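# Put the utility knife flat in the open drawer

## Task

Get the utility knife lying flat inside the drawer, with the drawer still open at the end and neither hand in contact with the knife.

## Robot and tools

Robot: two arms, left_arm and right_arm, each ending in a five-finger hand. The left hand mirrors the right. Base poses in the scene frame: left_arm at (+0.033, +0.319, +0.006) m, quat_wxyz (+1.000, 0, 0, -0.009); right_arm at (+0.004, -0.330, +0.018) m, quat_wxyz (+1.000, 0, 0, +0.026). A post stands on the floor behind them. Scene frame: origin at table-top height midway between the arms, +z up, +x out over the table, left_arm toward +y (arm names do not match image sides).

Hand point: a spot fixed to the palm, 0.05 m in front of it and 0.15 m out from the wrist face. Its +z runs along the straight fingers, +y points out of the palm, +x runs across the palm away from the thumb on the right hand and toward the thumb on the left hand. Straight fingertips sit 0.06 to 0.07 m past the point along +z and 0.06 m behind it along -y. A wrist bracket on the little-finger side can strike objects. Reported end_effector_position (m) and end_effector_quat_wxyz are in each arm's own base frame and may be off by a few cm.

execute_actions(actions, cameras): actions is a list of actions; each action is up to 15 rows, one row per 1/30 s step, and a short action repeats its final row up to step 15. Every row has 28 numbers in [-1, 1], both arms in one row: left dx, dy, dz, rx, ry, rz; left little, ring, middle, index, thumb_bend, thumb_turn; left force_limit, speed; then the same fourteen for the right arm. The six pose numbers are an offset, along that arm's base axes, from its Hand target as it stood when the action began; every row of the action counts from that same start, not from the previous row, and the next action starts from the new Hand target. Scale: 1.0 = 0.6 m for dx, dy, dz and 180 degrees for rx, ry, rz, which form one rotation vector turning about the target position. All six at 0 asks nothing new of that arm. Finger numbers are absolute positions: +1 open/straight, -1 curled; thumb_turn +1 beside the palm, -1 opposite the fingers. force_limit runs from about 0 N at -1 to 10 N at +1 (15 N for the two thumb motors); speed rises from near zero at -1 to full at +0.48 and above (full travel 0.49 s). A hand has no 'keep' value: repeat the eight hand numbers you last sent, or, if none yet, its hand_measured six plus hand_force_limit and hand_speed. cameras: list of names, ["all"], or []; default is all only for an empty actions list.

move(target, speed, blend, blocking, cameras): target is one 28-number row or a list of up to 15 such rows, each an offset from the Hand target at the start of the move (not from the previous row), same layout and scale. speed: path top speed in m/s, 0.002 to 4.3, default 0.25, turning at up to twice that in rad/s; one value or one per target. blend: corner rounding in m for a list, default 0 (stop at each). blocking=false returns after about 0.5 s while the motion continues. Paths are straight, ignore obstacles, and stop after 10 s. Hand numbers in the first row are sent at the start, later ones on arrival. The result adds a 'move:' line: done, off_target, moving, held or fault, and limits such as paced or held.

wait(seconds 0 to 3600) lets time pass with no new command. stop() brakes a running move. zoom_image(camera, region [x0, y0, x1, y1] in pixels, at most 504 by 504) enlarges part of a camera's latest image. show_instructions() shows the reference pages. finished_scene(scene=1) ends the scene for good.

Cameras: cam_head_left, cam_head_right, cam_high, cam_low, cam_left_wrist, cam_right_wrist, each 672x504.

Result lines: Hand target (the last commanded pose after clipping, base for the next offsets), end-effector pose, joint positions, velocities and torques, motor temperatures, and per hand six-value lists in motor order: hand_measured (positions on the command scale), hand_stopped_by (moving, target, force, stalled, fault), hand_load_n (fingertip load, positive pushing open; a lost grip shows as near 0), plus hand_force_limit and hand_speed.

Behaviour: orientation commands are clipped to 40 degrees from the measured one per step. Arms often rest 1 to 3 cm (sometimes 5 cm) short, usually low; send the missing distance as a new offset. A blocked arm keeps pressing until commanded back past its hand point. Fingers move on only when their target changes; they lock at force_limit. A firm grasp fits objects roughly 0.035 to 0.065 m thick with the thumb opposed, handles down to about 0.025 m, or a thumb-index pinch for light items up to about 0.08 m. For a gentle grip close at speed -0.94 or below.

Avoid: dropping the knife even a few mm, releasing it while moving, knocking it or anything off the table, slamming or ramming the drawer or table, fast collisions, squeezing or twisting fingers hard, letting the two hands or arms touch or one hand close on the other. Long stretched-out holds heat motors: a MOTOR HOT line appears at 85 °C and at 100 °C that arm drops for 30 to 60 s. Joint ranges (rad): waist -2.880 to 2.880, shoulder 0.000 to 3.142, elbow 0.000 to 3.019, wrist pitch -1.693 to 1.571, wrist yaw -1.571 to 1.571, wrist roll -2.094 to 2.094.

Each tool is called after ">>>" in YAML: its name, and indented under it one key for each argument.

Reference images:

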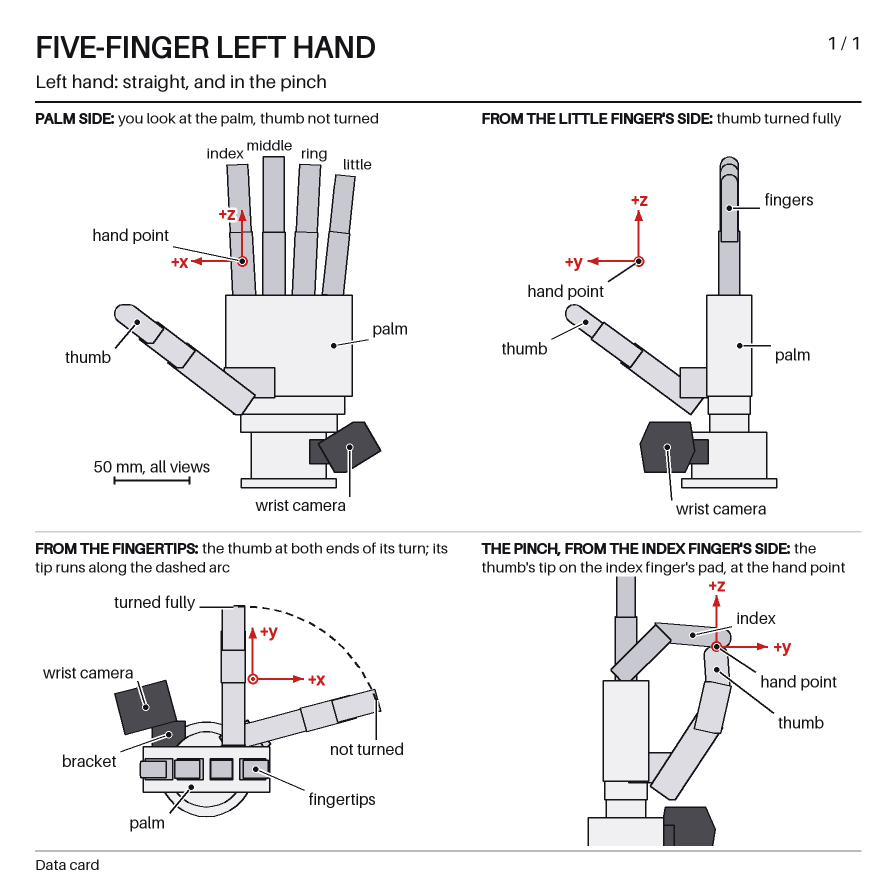

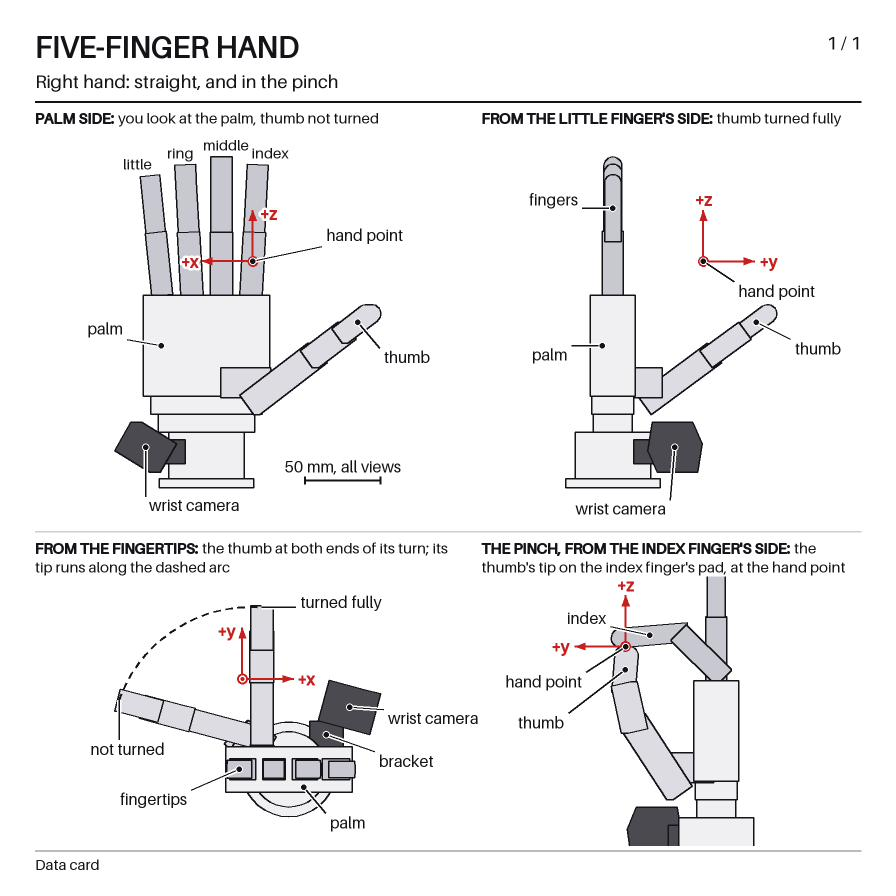

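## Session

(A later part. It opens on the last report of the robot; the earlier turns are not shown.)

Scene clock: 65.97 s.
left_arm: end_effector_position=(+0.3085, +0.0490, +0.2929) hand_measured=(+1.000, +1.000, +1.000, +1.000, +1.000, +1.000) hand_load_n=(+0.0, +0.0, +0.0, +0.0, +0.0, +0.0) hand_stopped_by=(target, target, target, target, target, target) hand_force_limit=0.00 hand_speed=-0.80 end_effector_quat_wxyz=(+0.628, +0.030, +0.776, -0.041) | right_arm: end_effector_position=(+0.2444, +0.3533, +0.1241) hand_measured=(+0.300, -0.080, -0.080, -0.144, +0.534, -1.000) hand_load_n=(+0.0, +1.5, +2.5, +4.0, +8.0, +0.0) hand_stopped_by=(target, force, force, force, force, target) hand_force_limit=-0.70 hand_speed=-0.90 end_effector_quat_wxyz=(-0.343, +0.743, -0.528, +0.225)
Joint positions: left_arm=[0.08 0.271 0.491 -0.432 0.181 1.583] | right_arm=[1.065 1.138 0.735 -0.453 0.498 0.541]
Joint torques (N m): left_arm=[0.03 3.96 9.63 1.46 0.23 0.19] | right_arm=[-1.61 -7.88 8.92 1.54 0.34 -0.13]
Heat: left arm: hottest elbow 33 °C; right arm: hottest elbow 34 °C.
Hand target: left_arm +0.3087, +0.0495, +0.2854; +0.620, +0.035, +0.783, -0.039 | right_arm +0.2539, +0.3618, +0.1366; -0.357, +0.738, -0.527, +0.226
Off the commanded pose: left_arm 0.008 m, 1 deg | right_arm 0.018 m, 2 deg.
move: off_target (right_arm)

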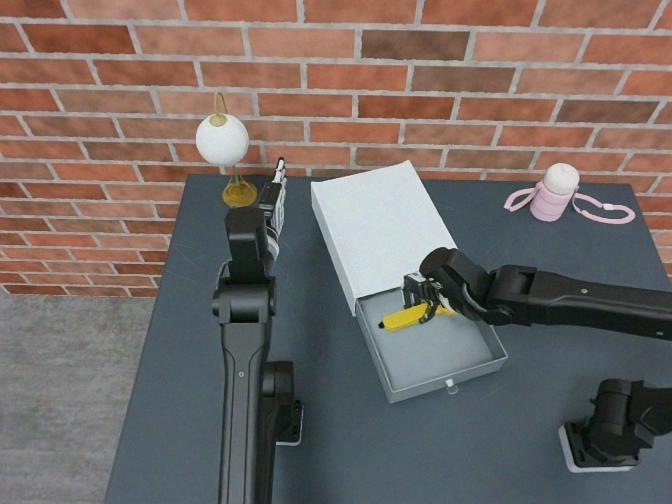

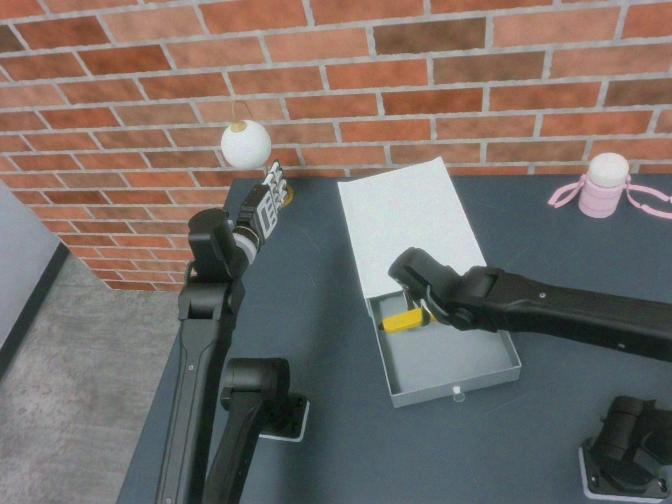

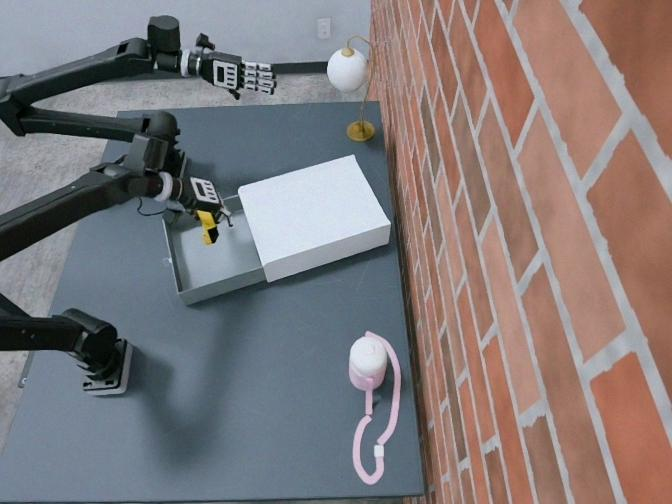

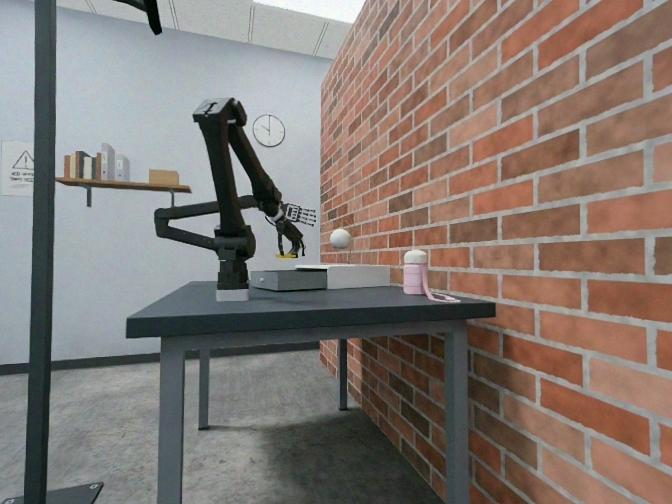

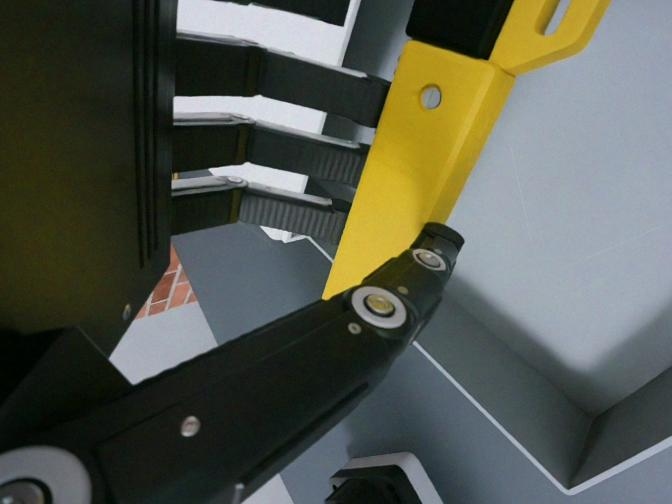

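>>> move:
  target: [0,0,0,0,0,0,1,1,1,1,1,1,0,-0.8, 0.0168,-0.0472,-0.06,0,0,0.015,0.3,-0.2,-0.25,-0.3,0.25,-1,-0.7,-0.9]
  speed: 0.08
  cameras: ["cam_head_left","cam_head_right","cam_high","cam_low","cam_right_wrist"]

>>> zoom_image:
  camera: "cam_high"
  region: [140, 140, 290, 310]

>>> zoom_image:
  camera: "cam_head_left"
  region: [340, 270, 520, 410]

>>> zoom_image:
  camera: "cam_low"
  region: [240, 190, 350, 300]

Scene clock: 72.17 s.
left_arm: end_effector_position=(+0.3085, +0.0490, +0.2929) hand_measured=(+1.000, +1.000, +1.000, +1.000, +1.000, +1.000) hand_load_n=(+0.0, +0.0, +0.0, +0.0, +0.0, +0.0) hand_stopped_by=(target, target, target, target, target, target) hand_force_limit=0.00 hand_speed=-0.80 end_effector_quat_wxyz=(+0.628, +0.030, +0.776, -0.041) | right_arm: end_effector_position=(+0.2594, +0.3355, +0.0974) hand_measured=(+0.300, -0.080, -0.080, -0.144, +0.534, -1.000) hand_load_n=(+0.0, +1.5, +2.5, +4.5, +8.0, +0.0) hand_stopped_by=(target, force, force, force, force, target) hand_force_limit=-0.70 hand_speed=-0.90 end_effector_quat_wxyz=(-0.355, +0.753, -0.511, +0.214)
Joint positions: left_arm=[0.08 0.271 0.491 -0.432 0.181 1.583] | right_arm=[0.978 1.138 0.644 -0.299 0.402 0.432]
Joint torques (N m): left_arm=[-0.03 3.96 9.63 1.44 0.23 0.19] | right_arm=[-1.85 -8.82 6.6 1.68 0.24 -0.09]
Heat: left arm: hottest elbow 33 °C; right arm: hottest elbow 34 °C.
Hand target: left_arm +0.3087, +0.0495, +0.2854; +0.620, +0.035, +0.783, -0.039 | right_arm +0.2640, +0.3336, +0.1007; -0.362, +0.750, -0.509, +0.217
Off the commanded pose: left_arm 0.008 m, 1 deg | right_arm 0.006 m, 1 deg.
move: done

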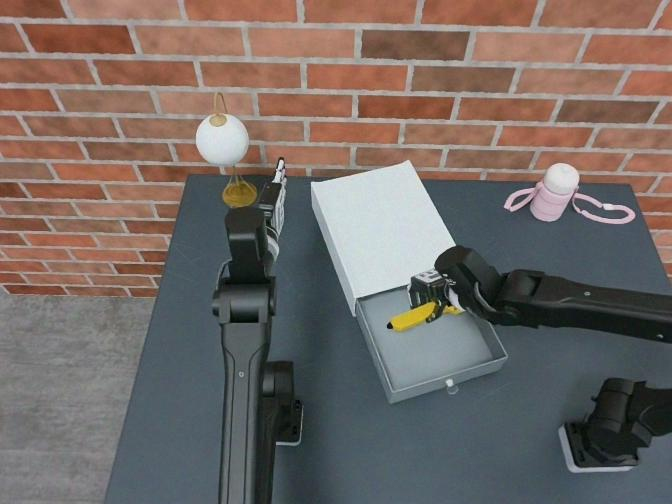

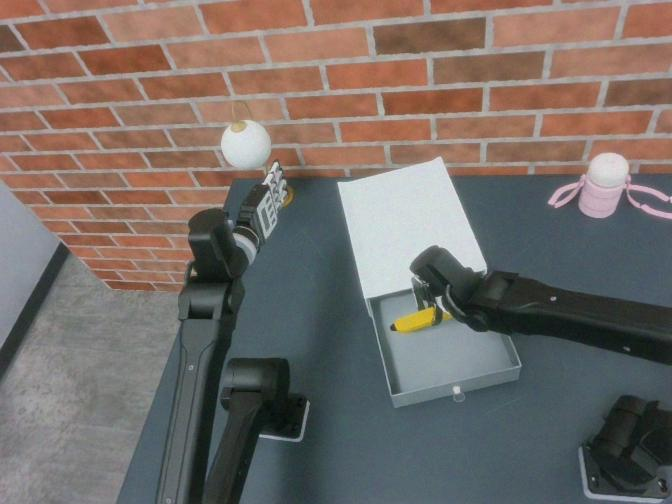

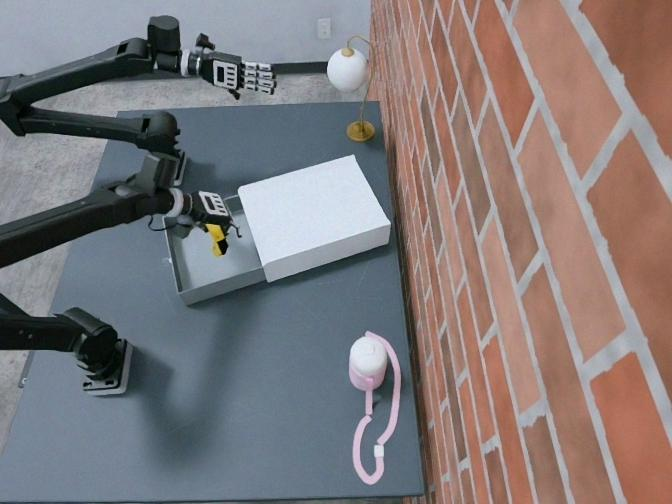

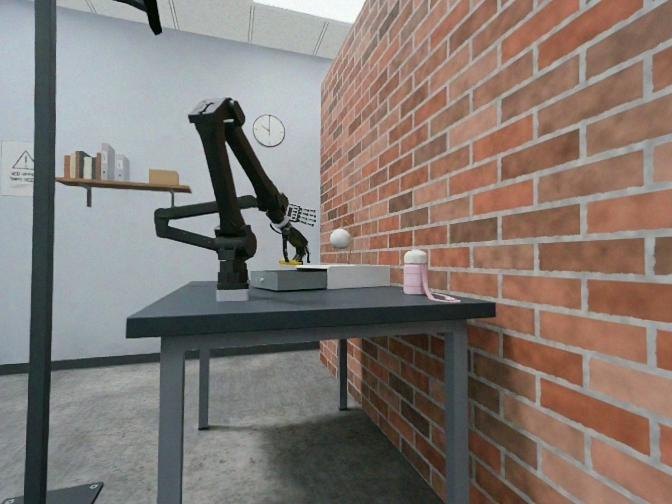

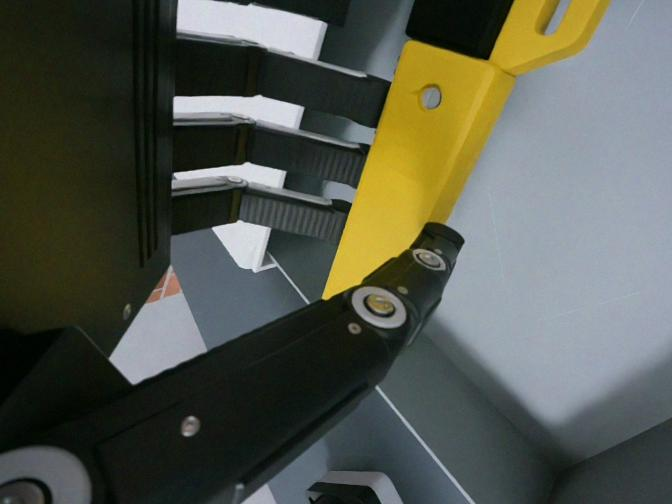

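Scaled by 2.965.

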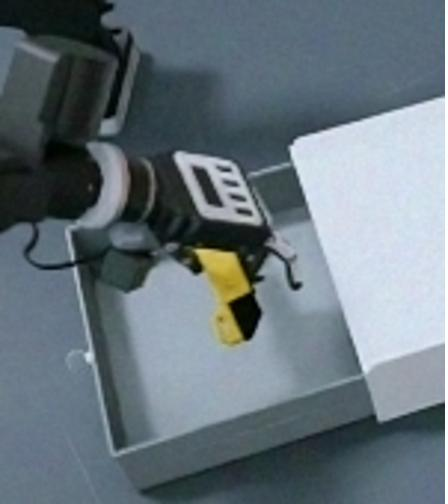

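Scaled by 2.800.

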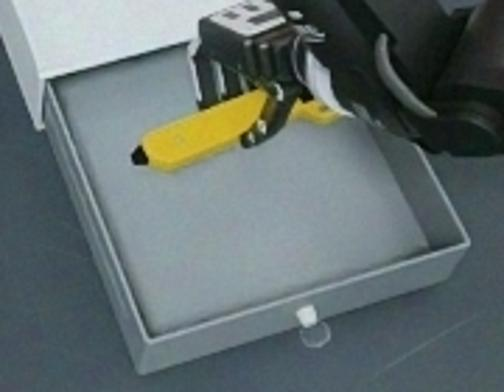

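Scaled by 4.582.

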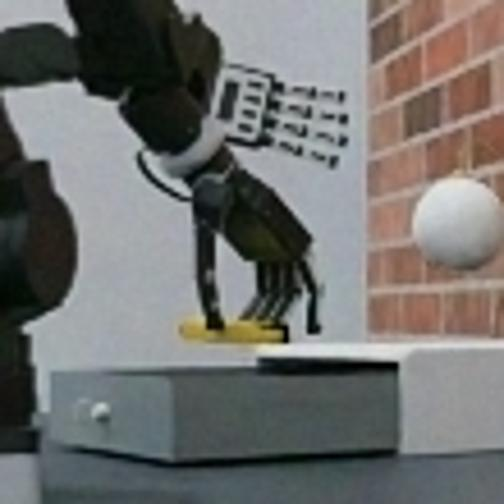

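>>> move:
  target: [0,0,0,0,0,0,1,1,1,1,1,1,0,-0.8, -0.0248,-0.007,-0.105,-0.0086,-0.004,0,0.3,-0.2,-0.25,-0.3,0.25,-1,-0.7,-0.9]
  speed: 0.06
  cameras: ["cam_head_left","cam_head_right","cam_high","cam_low","cam_right_wrist"]

>>> zoom_image:
  camera: "cam_high"
  region: [140, 140, 290, 310]

>>> zoom_image:
  camera: "cam_head_left"
  region: [340, 270, 520, 410]

>>> zoom_image:
  camera: "cam_low"
  region: [240, 190, 350, 300]

Scene clock: 88.60 s.
left_arm: end_effector_position=(+0.3085, +0.0490, +0.2929) hand_measured=(+1.000, +1.000, +1.000, +1.000, +1.000, +1.000) hand_load_n=(+0.0, +0.0, +0.0, +0.0, +0.0, +0.0) hand_stopped_by=(target, target, target, target, target, target) hand_force_limit=0.00 hand_speed=-0.80 end_effector_quat_wxyz=(+0.628, +0.030, +0.776, -0.041) | right_arm: end_effector_position=(+0.2528, +0.3253, +0.0395) hand_measured=(+0.300, -0.080, -0.080, -0.144, +0.534, -1.000) hand_load_n=(+0.0, +1.5, +2.5, +4.5, +8.5, +0.0) hand_stopped_by=(target, force, force, force, force, target) hand_force_limit=-0.70 hand_speed=-0.90 end_effector_quat_wxyz=(-0.351, +0.752, -0.508, +0.230)
Joint positions: left_arm=[0.08 0.271 0.491 -0.432 0.181 1.583] | right_arm=[0.998 1.228 0.529 -0.101 0.446 0.432]
Joint torques (N m): left_arm=[-0.03 3.96 9.63 1.44 0.23 0.19] | right_arm=[0.21 -7.65 5.74 1.62 0.56 0.03]
Heat: left arm: hottest elbow 33 °C; right arm: hottest elbow 34 °C.
Hand target: left_arm +0.3087, +0.0495, +0.2854; +0.620, +0.035, +0.783, -0.039 | right_arm +0.2491, +0.3292, +0.0376; -0.355, +0.753, -0.504, +0.229
Off the commanded pose: left_arm 0.008 m, 1 deg | right_arm 0.006 m, 1 deg.
move: done

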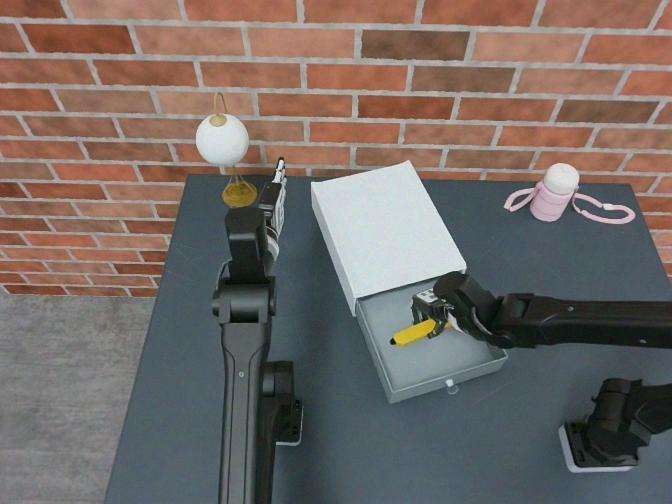

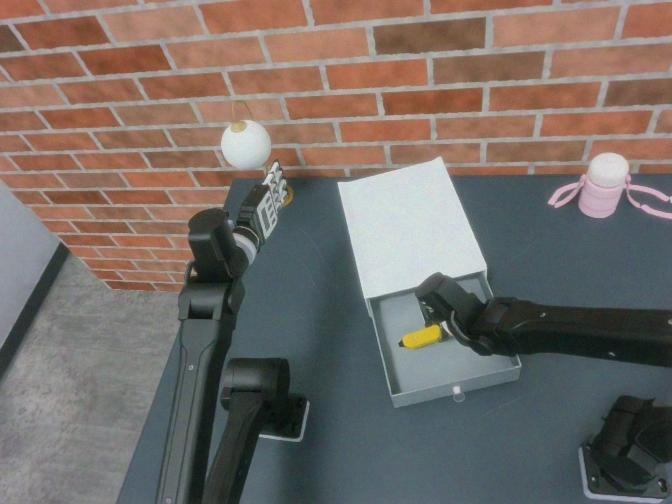

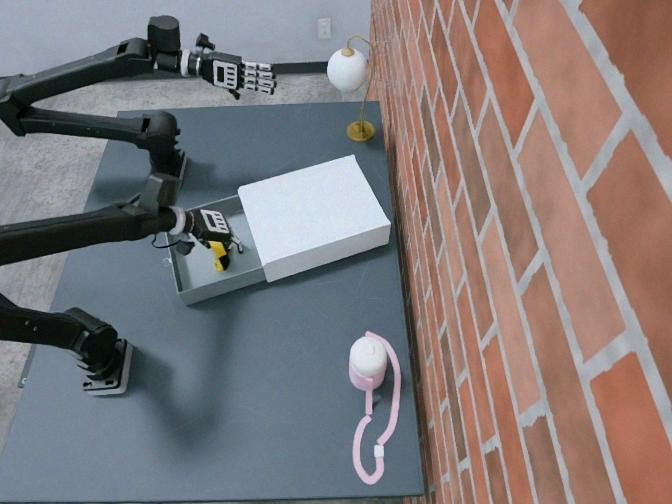

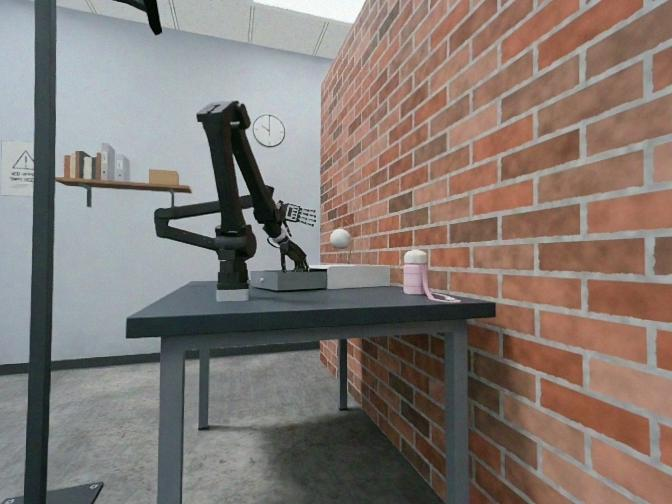

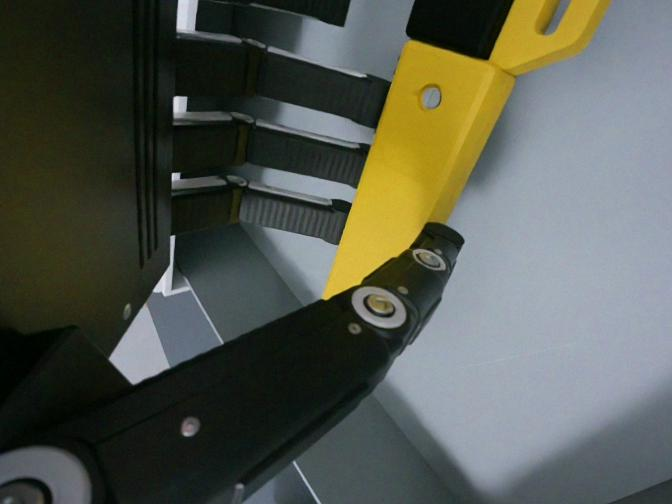

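Scaled by 2.965.

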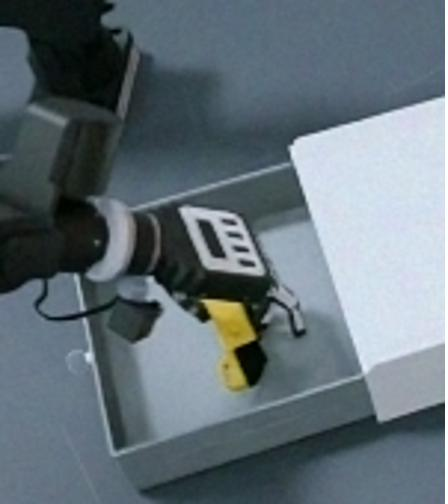

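Scaled by 2.800.

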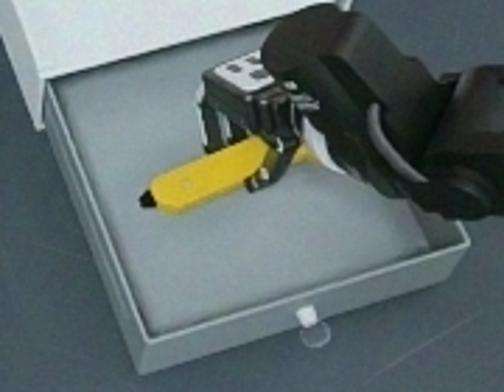

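Scaled by 4.582.

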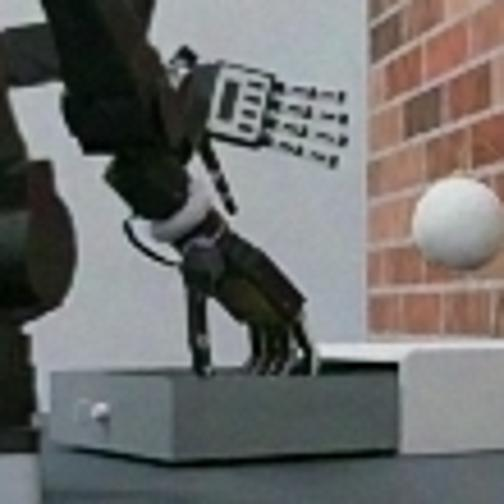

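>>> move:
  target: [0,0,0,0,0,0,1,1,1,1,1,1,0,-0.8, 0,0,-0.035,0,0,0,0.3,-0.2,-0.25,-0.3,0.25,-1,-0.7,-0.9]
  speed: 0.04
  cameras: ["cam_head_left","cam_high","cam_right_wrist"]

>>> zoom_image:
  camera: "cam_head_left"
  region: [340, 270, 520, 410]

Scene clock: 90.40 s.
left_arm: end_effector_position=(+0.3085, +0.0490, +0.2929) hand_measured=(+1.000, +1.000, +1.000, +1.000, +1.000, +1.000) hand_load_n=(+0.0, +0.0, +0.0, +0.0, +0.0, +0.0) hand_stopped_by=(target, target, target, target, target, target) hand_force_limit=0.00 hand_speed=-0.80 end_effector_quat_wxyz=(+0.628, +0.030, +0.776, -0.041) | right_arm: end_effector_position=(+0.2534, +0.3261, +0.0193) hand_measured=(+0.300, -0.080, -0.080, -0.144, +0.534, -1.000) hand_load_n=(+0.0, +1.5, +2.5, +4.0, +8.0, +0.0) hand_stopped_by=(target, force, force, force, force, target) hand_force_limit=-0.70 hand_speed=-0.90 end_effector_quat_wxyz=(-0.352, +0.752, -0.508, +0.230)
Joint positions: left_arm=[0.08 0.271 0.491 -0.432 0.181 1.583] | right_arm=[0.998 1.286 0.503 -0.015 0.446 0.432]
Joint torques (N m): left_arm=[-0.03 3.96 9.65 1.46 0.23 0.19] | right_arm=[-0.03 -8 5.19 1.61 0.56 0.03]
Heat: left arm: hottest elbow 34 °C; right arm: hottest elbow 34 °C.
Hand target: left_arm +0.3087, +0.0495, +0.2854; +0.620, +0.035, +0.783, -0.039 | right_arm +0.2492, +0.3293, +0.0166; -0.355, +0.753, -0.504, +0.229
Off the commanded pose: left_arm 0.008 m, 1 deg | right_arm 0.006 m, 1 deg.
move: done

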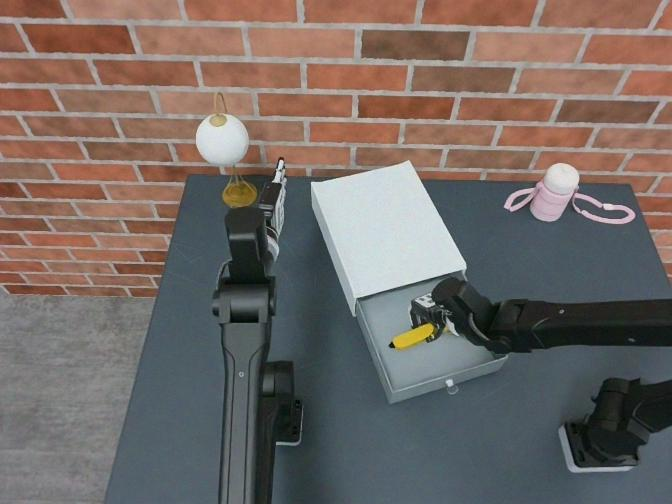

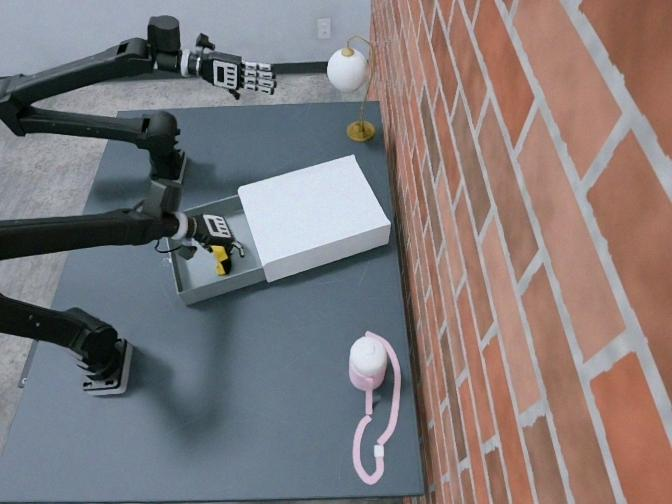

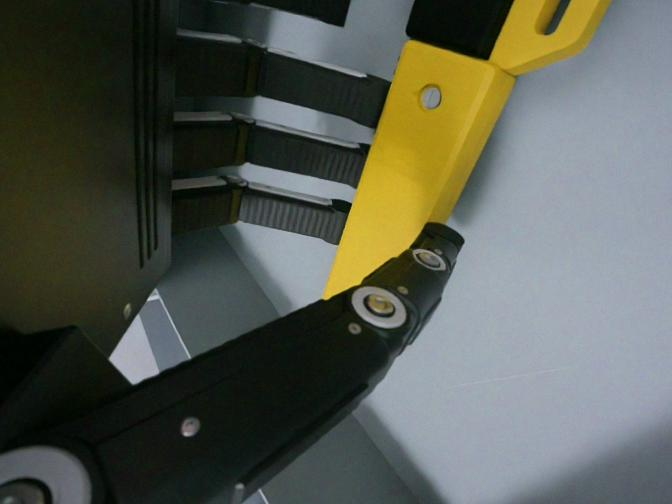

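Scaled by 2.800.

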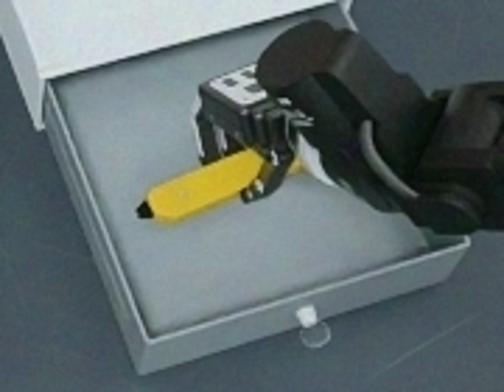

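>>> move:
  target: [0,0,0,0,0,0,1,1,1,1,1,1,0,-0.8, 0,0,-0.0133,0,0,0,0.3,-0.2,-0.25,-0.3,0.25,-1,-0.7,-0.9]
  speed: 0.03
  cameras: ["cam_right_wrist","cam_head_left"]

>>> zoom_image:
  camera: "cam_head_left"
  region: [370, 300, 460, 370]

Scene clock: 91.43 s.
left_arm: end_effector_position=(+0.3085, +0.0490, +0.2929) hand_measured=(+1.000, +1.000, +1.000, +1.000, +1.000, +1.000) hand_load_n=(+0.0, +0.0, +0.0, +0.0, +0.0, +0.0) hand_stopped_by=(target, target, target, target, target, target) hand_force_limit=0.00 hand_speed=-0.80 end_effector_quat_wxyz=(+0.628, +0.030, +0.776, -0.041) | right_arm: end_effector_position=(+0.2532, +0.3259, +0.0110) hand_measured=(+0.300, -0.080, -0.080, -0.144, +0.534, -1.000) hand_load_n=(+0.0, +1.0, +2.5, +4.5, +8.0, +0.0) hand_stopped_by=(target, force, force, force, force, target) hand_force_limit=-0.70 hand_speed=-0.90 end_effector_quat_wxyz=(-0.352, +0.752, -0.508, +0.230)
Joint positions: left_arm=[0.08 0.271 0.491 -0.432 0.181 1.583] | right_arm=[0.998 1.31 0.493 0.018 0.446 0.432]
Joint torques (N m): left_arm=[-0.03 3.96 9.65 1.44 0.23 0.19] | right_arm=[0.09 -8 5.04 1.68 0.56 0.02]
Heat: left arm: hottest elbow 34 °C; right arm: hottest elbow 34 °C.
Hand target: left_arm +0.3087, +0.0495, +0.2854; +0.620, +0.035, +0.783, -0.039 | right_arm +0.2491, +0.3292, +0.0085; -0.355, +0.753, -0.504, +0.229
Off the commanded pose: left_arm 0.008 m, 1 deg | right_arm 0.006 m, 1 deg.
move: done
Images, in order (width x height): cam_head_left 672x504, cam_right_wrist 672x504.

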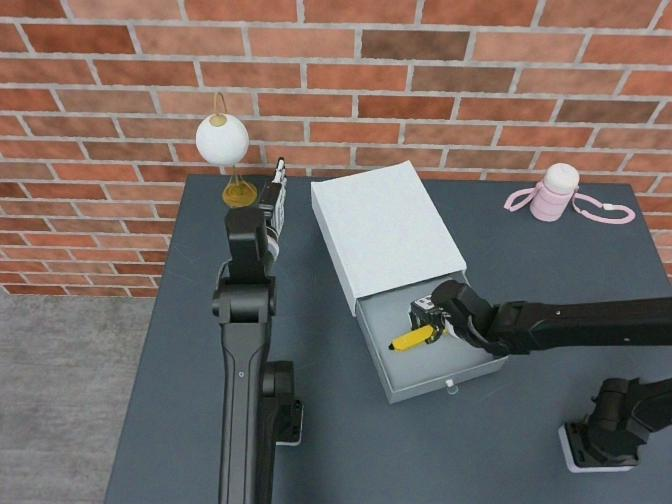

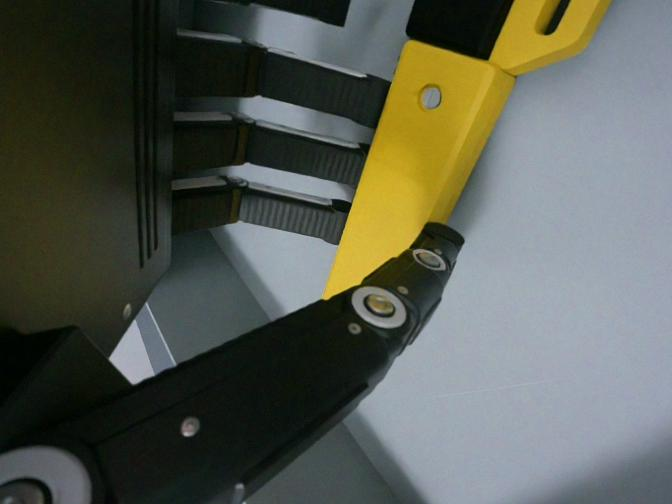

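Scaled by 5.600.

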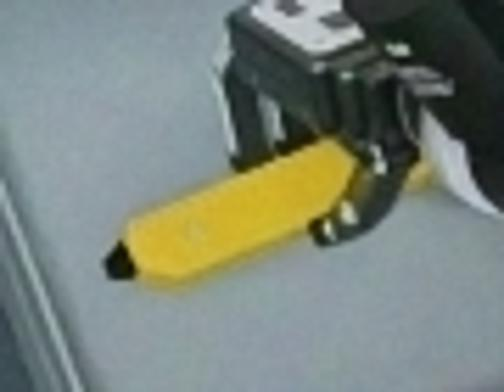

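>>> move:
  target: [0,0,0,0,0,0,1,1,1,1,1,1,0,-0.8, 0,0,-0.0075,0,0,0,0.3,-0.2,-0.25,-0.3,0.25,-1,-0.7,-0.9]
  speed: 0.02
  cameras: ["cam_right_wrist","cam_head_left"]

>>> zoom_image:
  camera: "cam_head_left"
  region: [370, 300, 460, 370]

Scene clock: 92.50 s.
left_arm: end_effector_position=(+0.3085, +0.0490, +0.2929) hand_measured=(+1.000, +1.000, +1.000, +1.000, +1.000, +1.000) hand_load_n=(+0.0, +0.0, +0.0, +0.0, +0.0, +0.0) hand_stopped_by=(target, target, target, target, target, target) hand_force_limit=0.00 hand_speed=-0.80 end_effector_quat_wxyz=(+0.628, +0.030, +0.776, -0.041) | right_arm: end_effector_position=(+0.2542, +0.3273, +0.0085) hand_measured=(+0.300, -0.080, -0.080, -0.144, +0.534, -1.000) hand_load_n=(+0.0, +1.0, +2.0, +4.0, +8.0, +0.0) hand_stopped_by=(target, force, force, force, force, target) hand_force_limit=-0.70 hand_speed=-0.90 end_effector_quat_wxyz=(-0.354, +0.751, -0.508, +0.230)
Joint positions: left_arm=[0.08 0.271 0.491 -0.432 0.181 1.583] | right_arm=[0.998 1.322 0.49 0.039 0.446 0.432]
Joint torques (N m): left_arm=[-0.03 3.9 9.65 1.44 0.23 0.19] | right_arm=[-0.03 -7.82 4.83 1.63 0.56 0.04]
Heat: left arm: hottest elbow 34 °C; right arm: hottest elbow 34 °C.
Hand target: left_arm +0.3087, +0.0495, +0.2854; +0.620, +0.035, +0.783, -0.039 | right_arm +0.2491, +0.3292, +0.0042; -0.355, +0.753, -0.504, +0.229
Off the commanded pose: left_arm 0.008 m, 1 deg | right_arm 0.007 m, 1 deg.
move: done
Images, in order (width x height): cam_head_left 672x504, cam_right_wrist 672x504.

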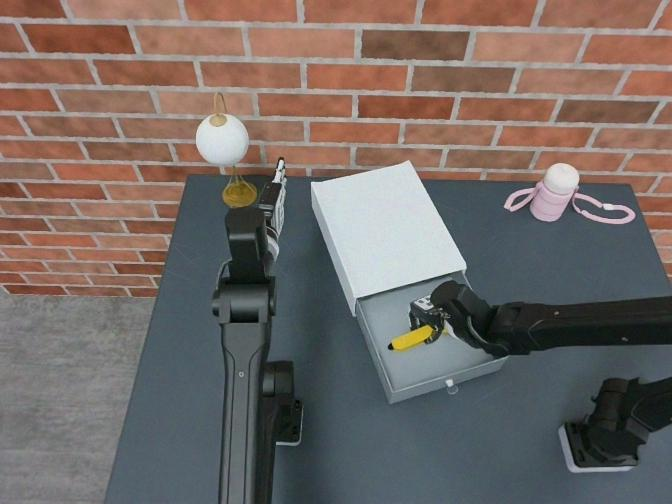

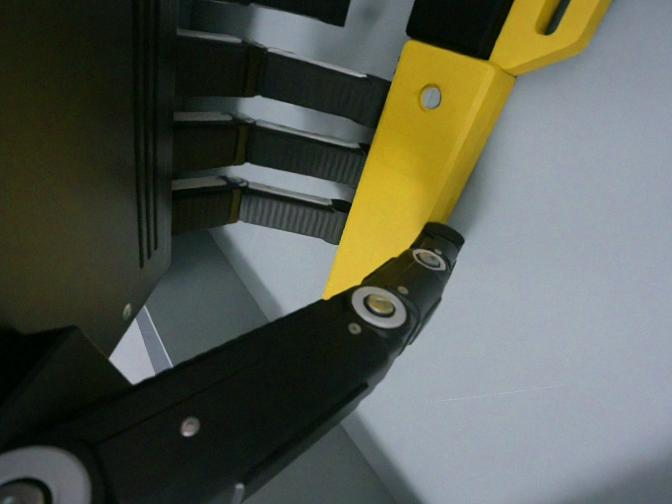

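Scaled by 5.600.

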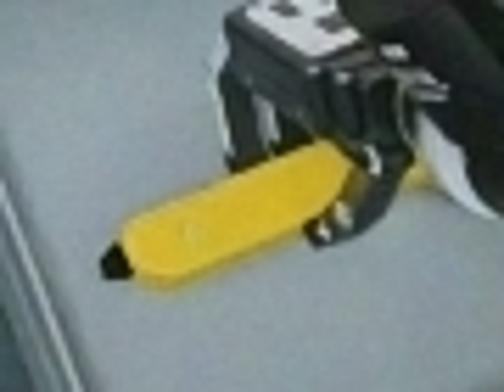

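>>> move:
  target: [0,0,0,0,0,0,1,1,1,1,1,1,0,-0.8, 0,0,-0.0075,0,0,0,0.3,-0.2,-0.25,-0.3,0.25,-1,-0.7,-0.9]
  speed: 0.02
  cameras: ["cam_right_wrist","cam_head_left"]

>>> zoom_image:
  camera: "cam_head_left"
  region: [370, 300, 460, 370]

>>> zoom_image:
  camera: "cam_right_wrist"
  region: [250, 60, 550, 360]

Scene clock: 93.57 s.
left_arm: end_effector_position=(+0.3085, +0.0490, +0.2929) hand_measured=(+1.000, +1.000, +1.000, +1.000, +1.000, +1.000) hand_load_n=(+0.0, +0.0, +0.0, +0.0, +0.0, +0.0) hand_stopped_by=(target, target, target, target, target, target) hand_force_limit=0.00 hand_speed=-0.80 end_effector_quat_wxyz=(+0.628, +0.030, +0.776, -0.041) | right_arm: end_effector_position=(+0.2554, +0.3289, +0.0083) hand_measured=(+0.300, -0.080, -0.080, -0.144, +0.534, -1.000) hand_load_n=(+0.0, +1.0, +2.0, +4.5, +8.0, +0.0) hand_stopped_by=(target, force, force, force, force, target) hand_force_limit=-0.70 hand_speed=-0.90 end_effector_quat_wxyz=(-0.358, +0.748, -0.508, +0.231)
Joint positions: left_arm=[0.08 0.271 0.491 -0.432 0.181 1.583] | right_arm=[0.999 1.328 0.488 0.056 0.448 0.432]
Joint torques (N m): left_arm=[-0.03 3.96 9.65 1.46 0.23 0.19] | right_arm=[0.03 -7.24 4.67 1.69 0.47 0.01]
Heat: left arm: hottest elbow 34 °C; right arm: hottest elbow 34 °C.
Hand target: left_arm +0.3087, +0.0495, +0.2854; +0.620, +0.035, +0.783, -0.039 | right_arm +0.2492, +0.3293, -0.0003; -0.355, +0.753, -0.504, +0.229
Off the commanded pose: left_arm 0.008 m, 1 deg | right_arm 0.011 m, 1 deg.
move: off_target (right_arm)
Images, in order (width x height): cam_head_left 672x504, cam_right_wrist 672x504.

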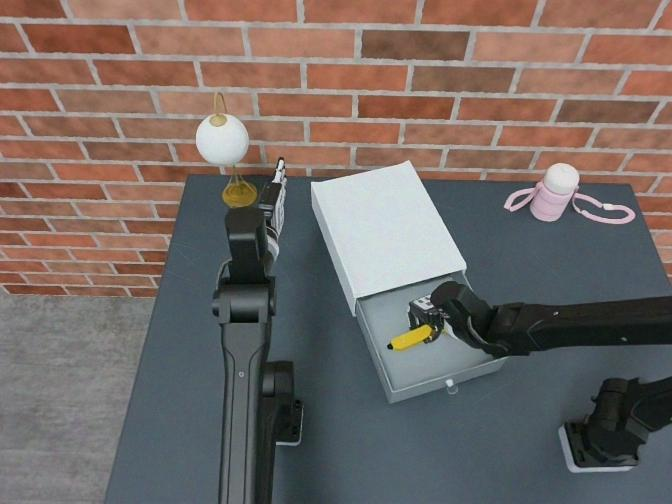

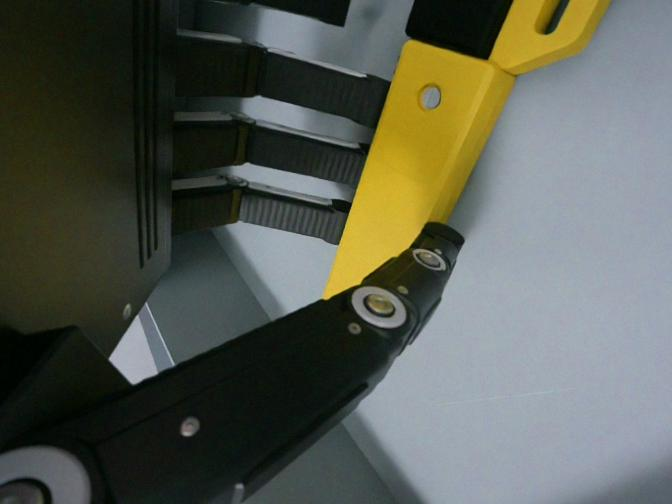

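Scaled by 5.600.

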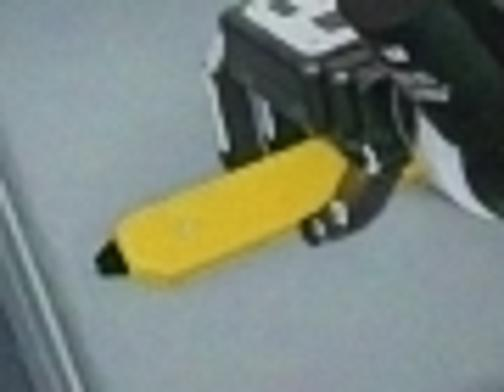

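Scaled by 1.680.

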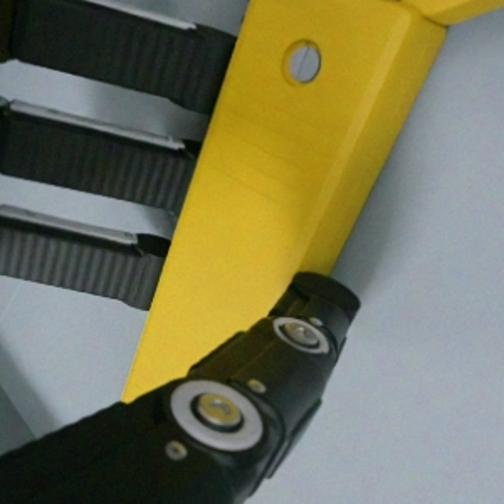

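>>> move:
  target: [0,0,0,0,0,0,1,1,1,1,1,1,0,-0.8, 0.004,0,0.006,-0.0075,0.0165,0,0.3,-0.2,-0.25,-0.3,0.25,-1,-0.7,-0.9]
  speed: 0.03
  cameras: ["cam_right_wrist","cam_head_left","cam_high"]

>>> zoom_image:
  camera: "cam_high"
  region: [140, 140, 290, 310]

>>> zoom_image:
  camera: "cam_right_wrist"
  region: [250, 60, 550, 360]

Scene clock: 95.67 s.
left_arm: end_effector_position=(+0.3085, +0.0490, +0.2929) hand_measured=(+1.000, +1.000, +1.000, +1.000, +1.000, +1.000) hand_load_n=(+0.0, +0.0, +0.0, +0.0, +0.0, +0.0) hand_stopped_by=(target, target, target, target, target, target) hand_force_limit=0.00 hand_speed=-0.80 end_effector_quat_wxyz=(+0.628, +0.030, +0.776, -0.041) | right_arm: end_effector_position=(+0.2510, +0.3284, +0.0065) hand_measured=(+0.300, -0.080, -0.080, -0.144, +0.534, -1.000) hand_load_n=(+0.0, +1.5, +2.5, +5.0, +7.5, +0.0) hand_stopped_by=(target, force, force, force, force, target) hand_force_limit=-0.70 hand_speed=-0.90 end_effector_quat_wxyz=(-0.342, +0.760, -0.507, +0.221)
Joint positions: left_arm=[0.08 0.271 0.491 -0.432 0.181 1.583] | right_arm=[0.995 1.328 0.507 -0.003 0.423 0.432]
Joint torques (N m): left_arm=[-0.03 3.96 9.66 1.46 0.23 0.19] | right_arm=[-1.49 -7.59 6.49 0.01 -0.16 0.05]
Heat: left arm: hottest elbow 34 °C; right arm: hottest elbow 34 °C.
Hand target: left_arm +0.3087, +0.0495, +0.2854; +0.620, +0.035, +0.783, -0.039 | right_arm +0.2515, +0.3293, +0.0032; -0.333, +0.763, -0.510, +0.215
Off the commanded pose: left_arm 0.008 m, 1 deg | right_arm 0.003 m, 1 deg.
move: done
Images, in order (width x height): cam_head_left 672x504, cam_high 672x504, cam_right_wrist 672x504.

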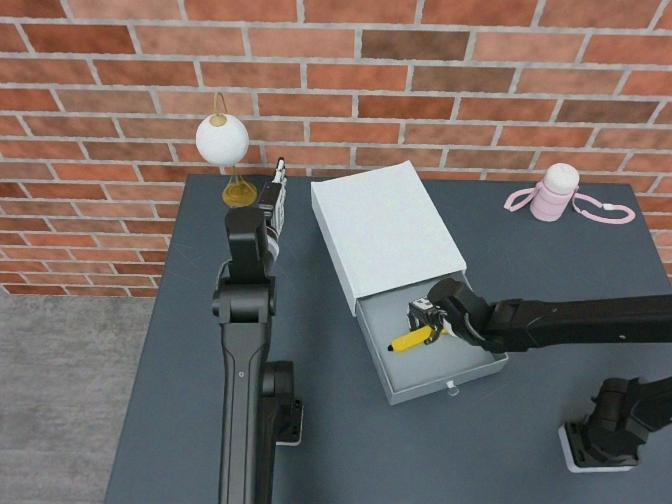

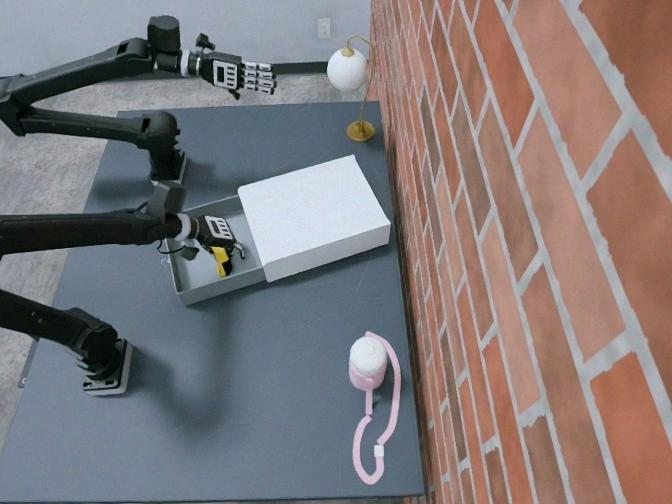

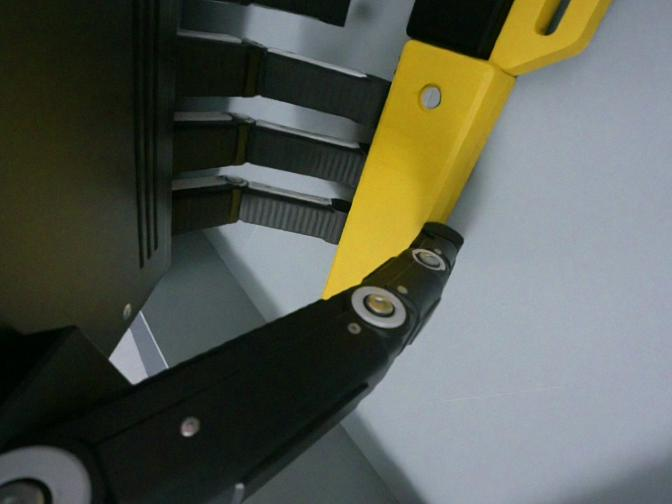

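Scaled by 2.965.

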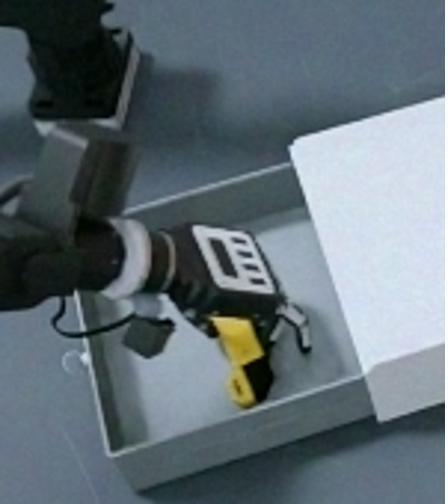

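Scaled by 1.680.

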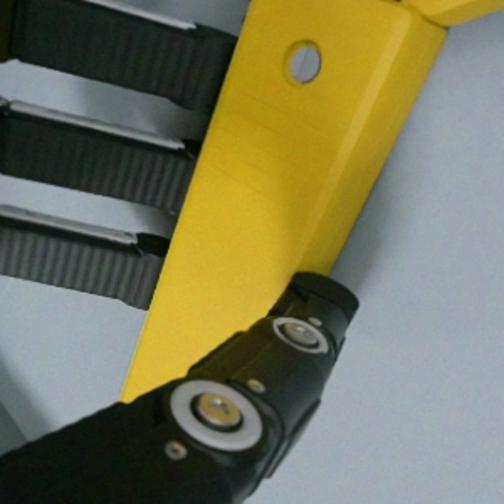

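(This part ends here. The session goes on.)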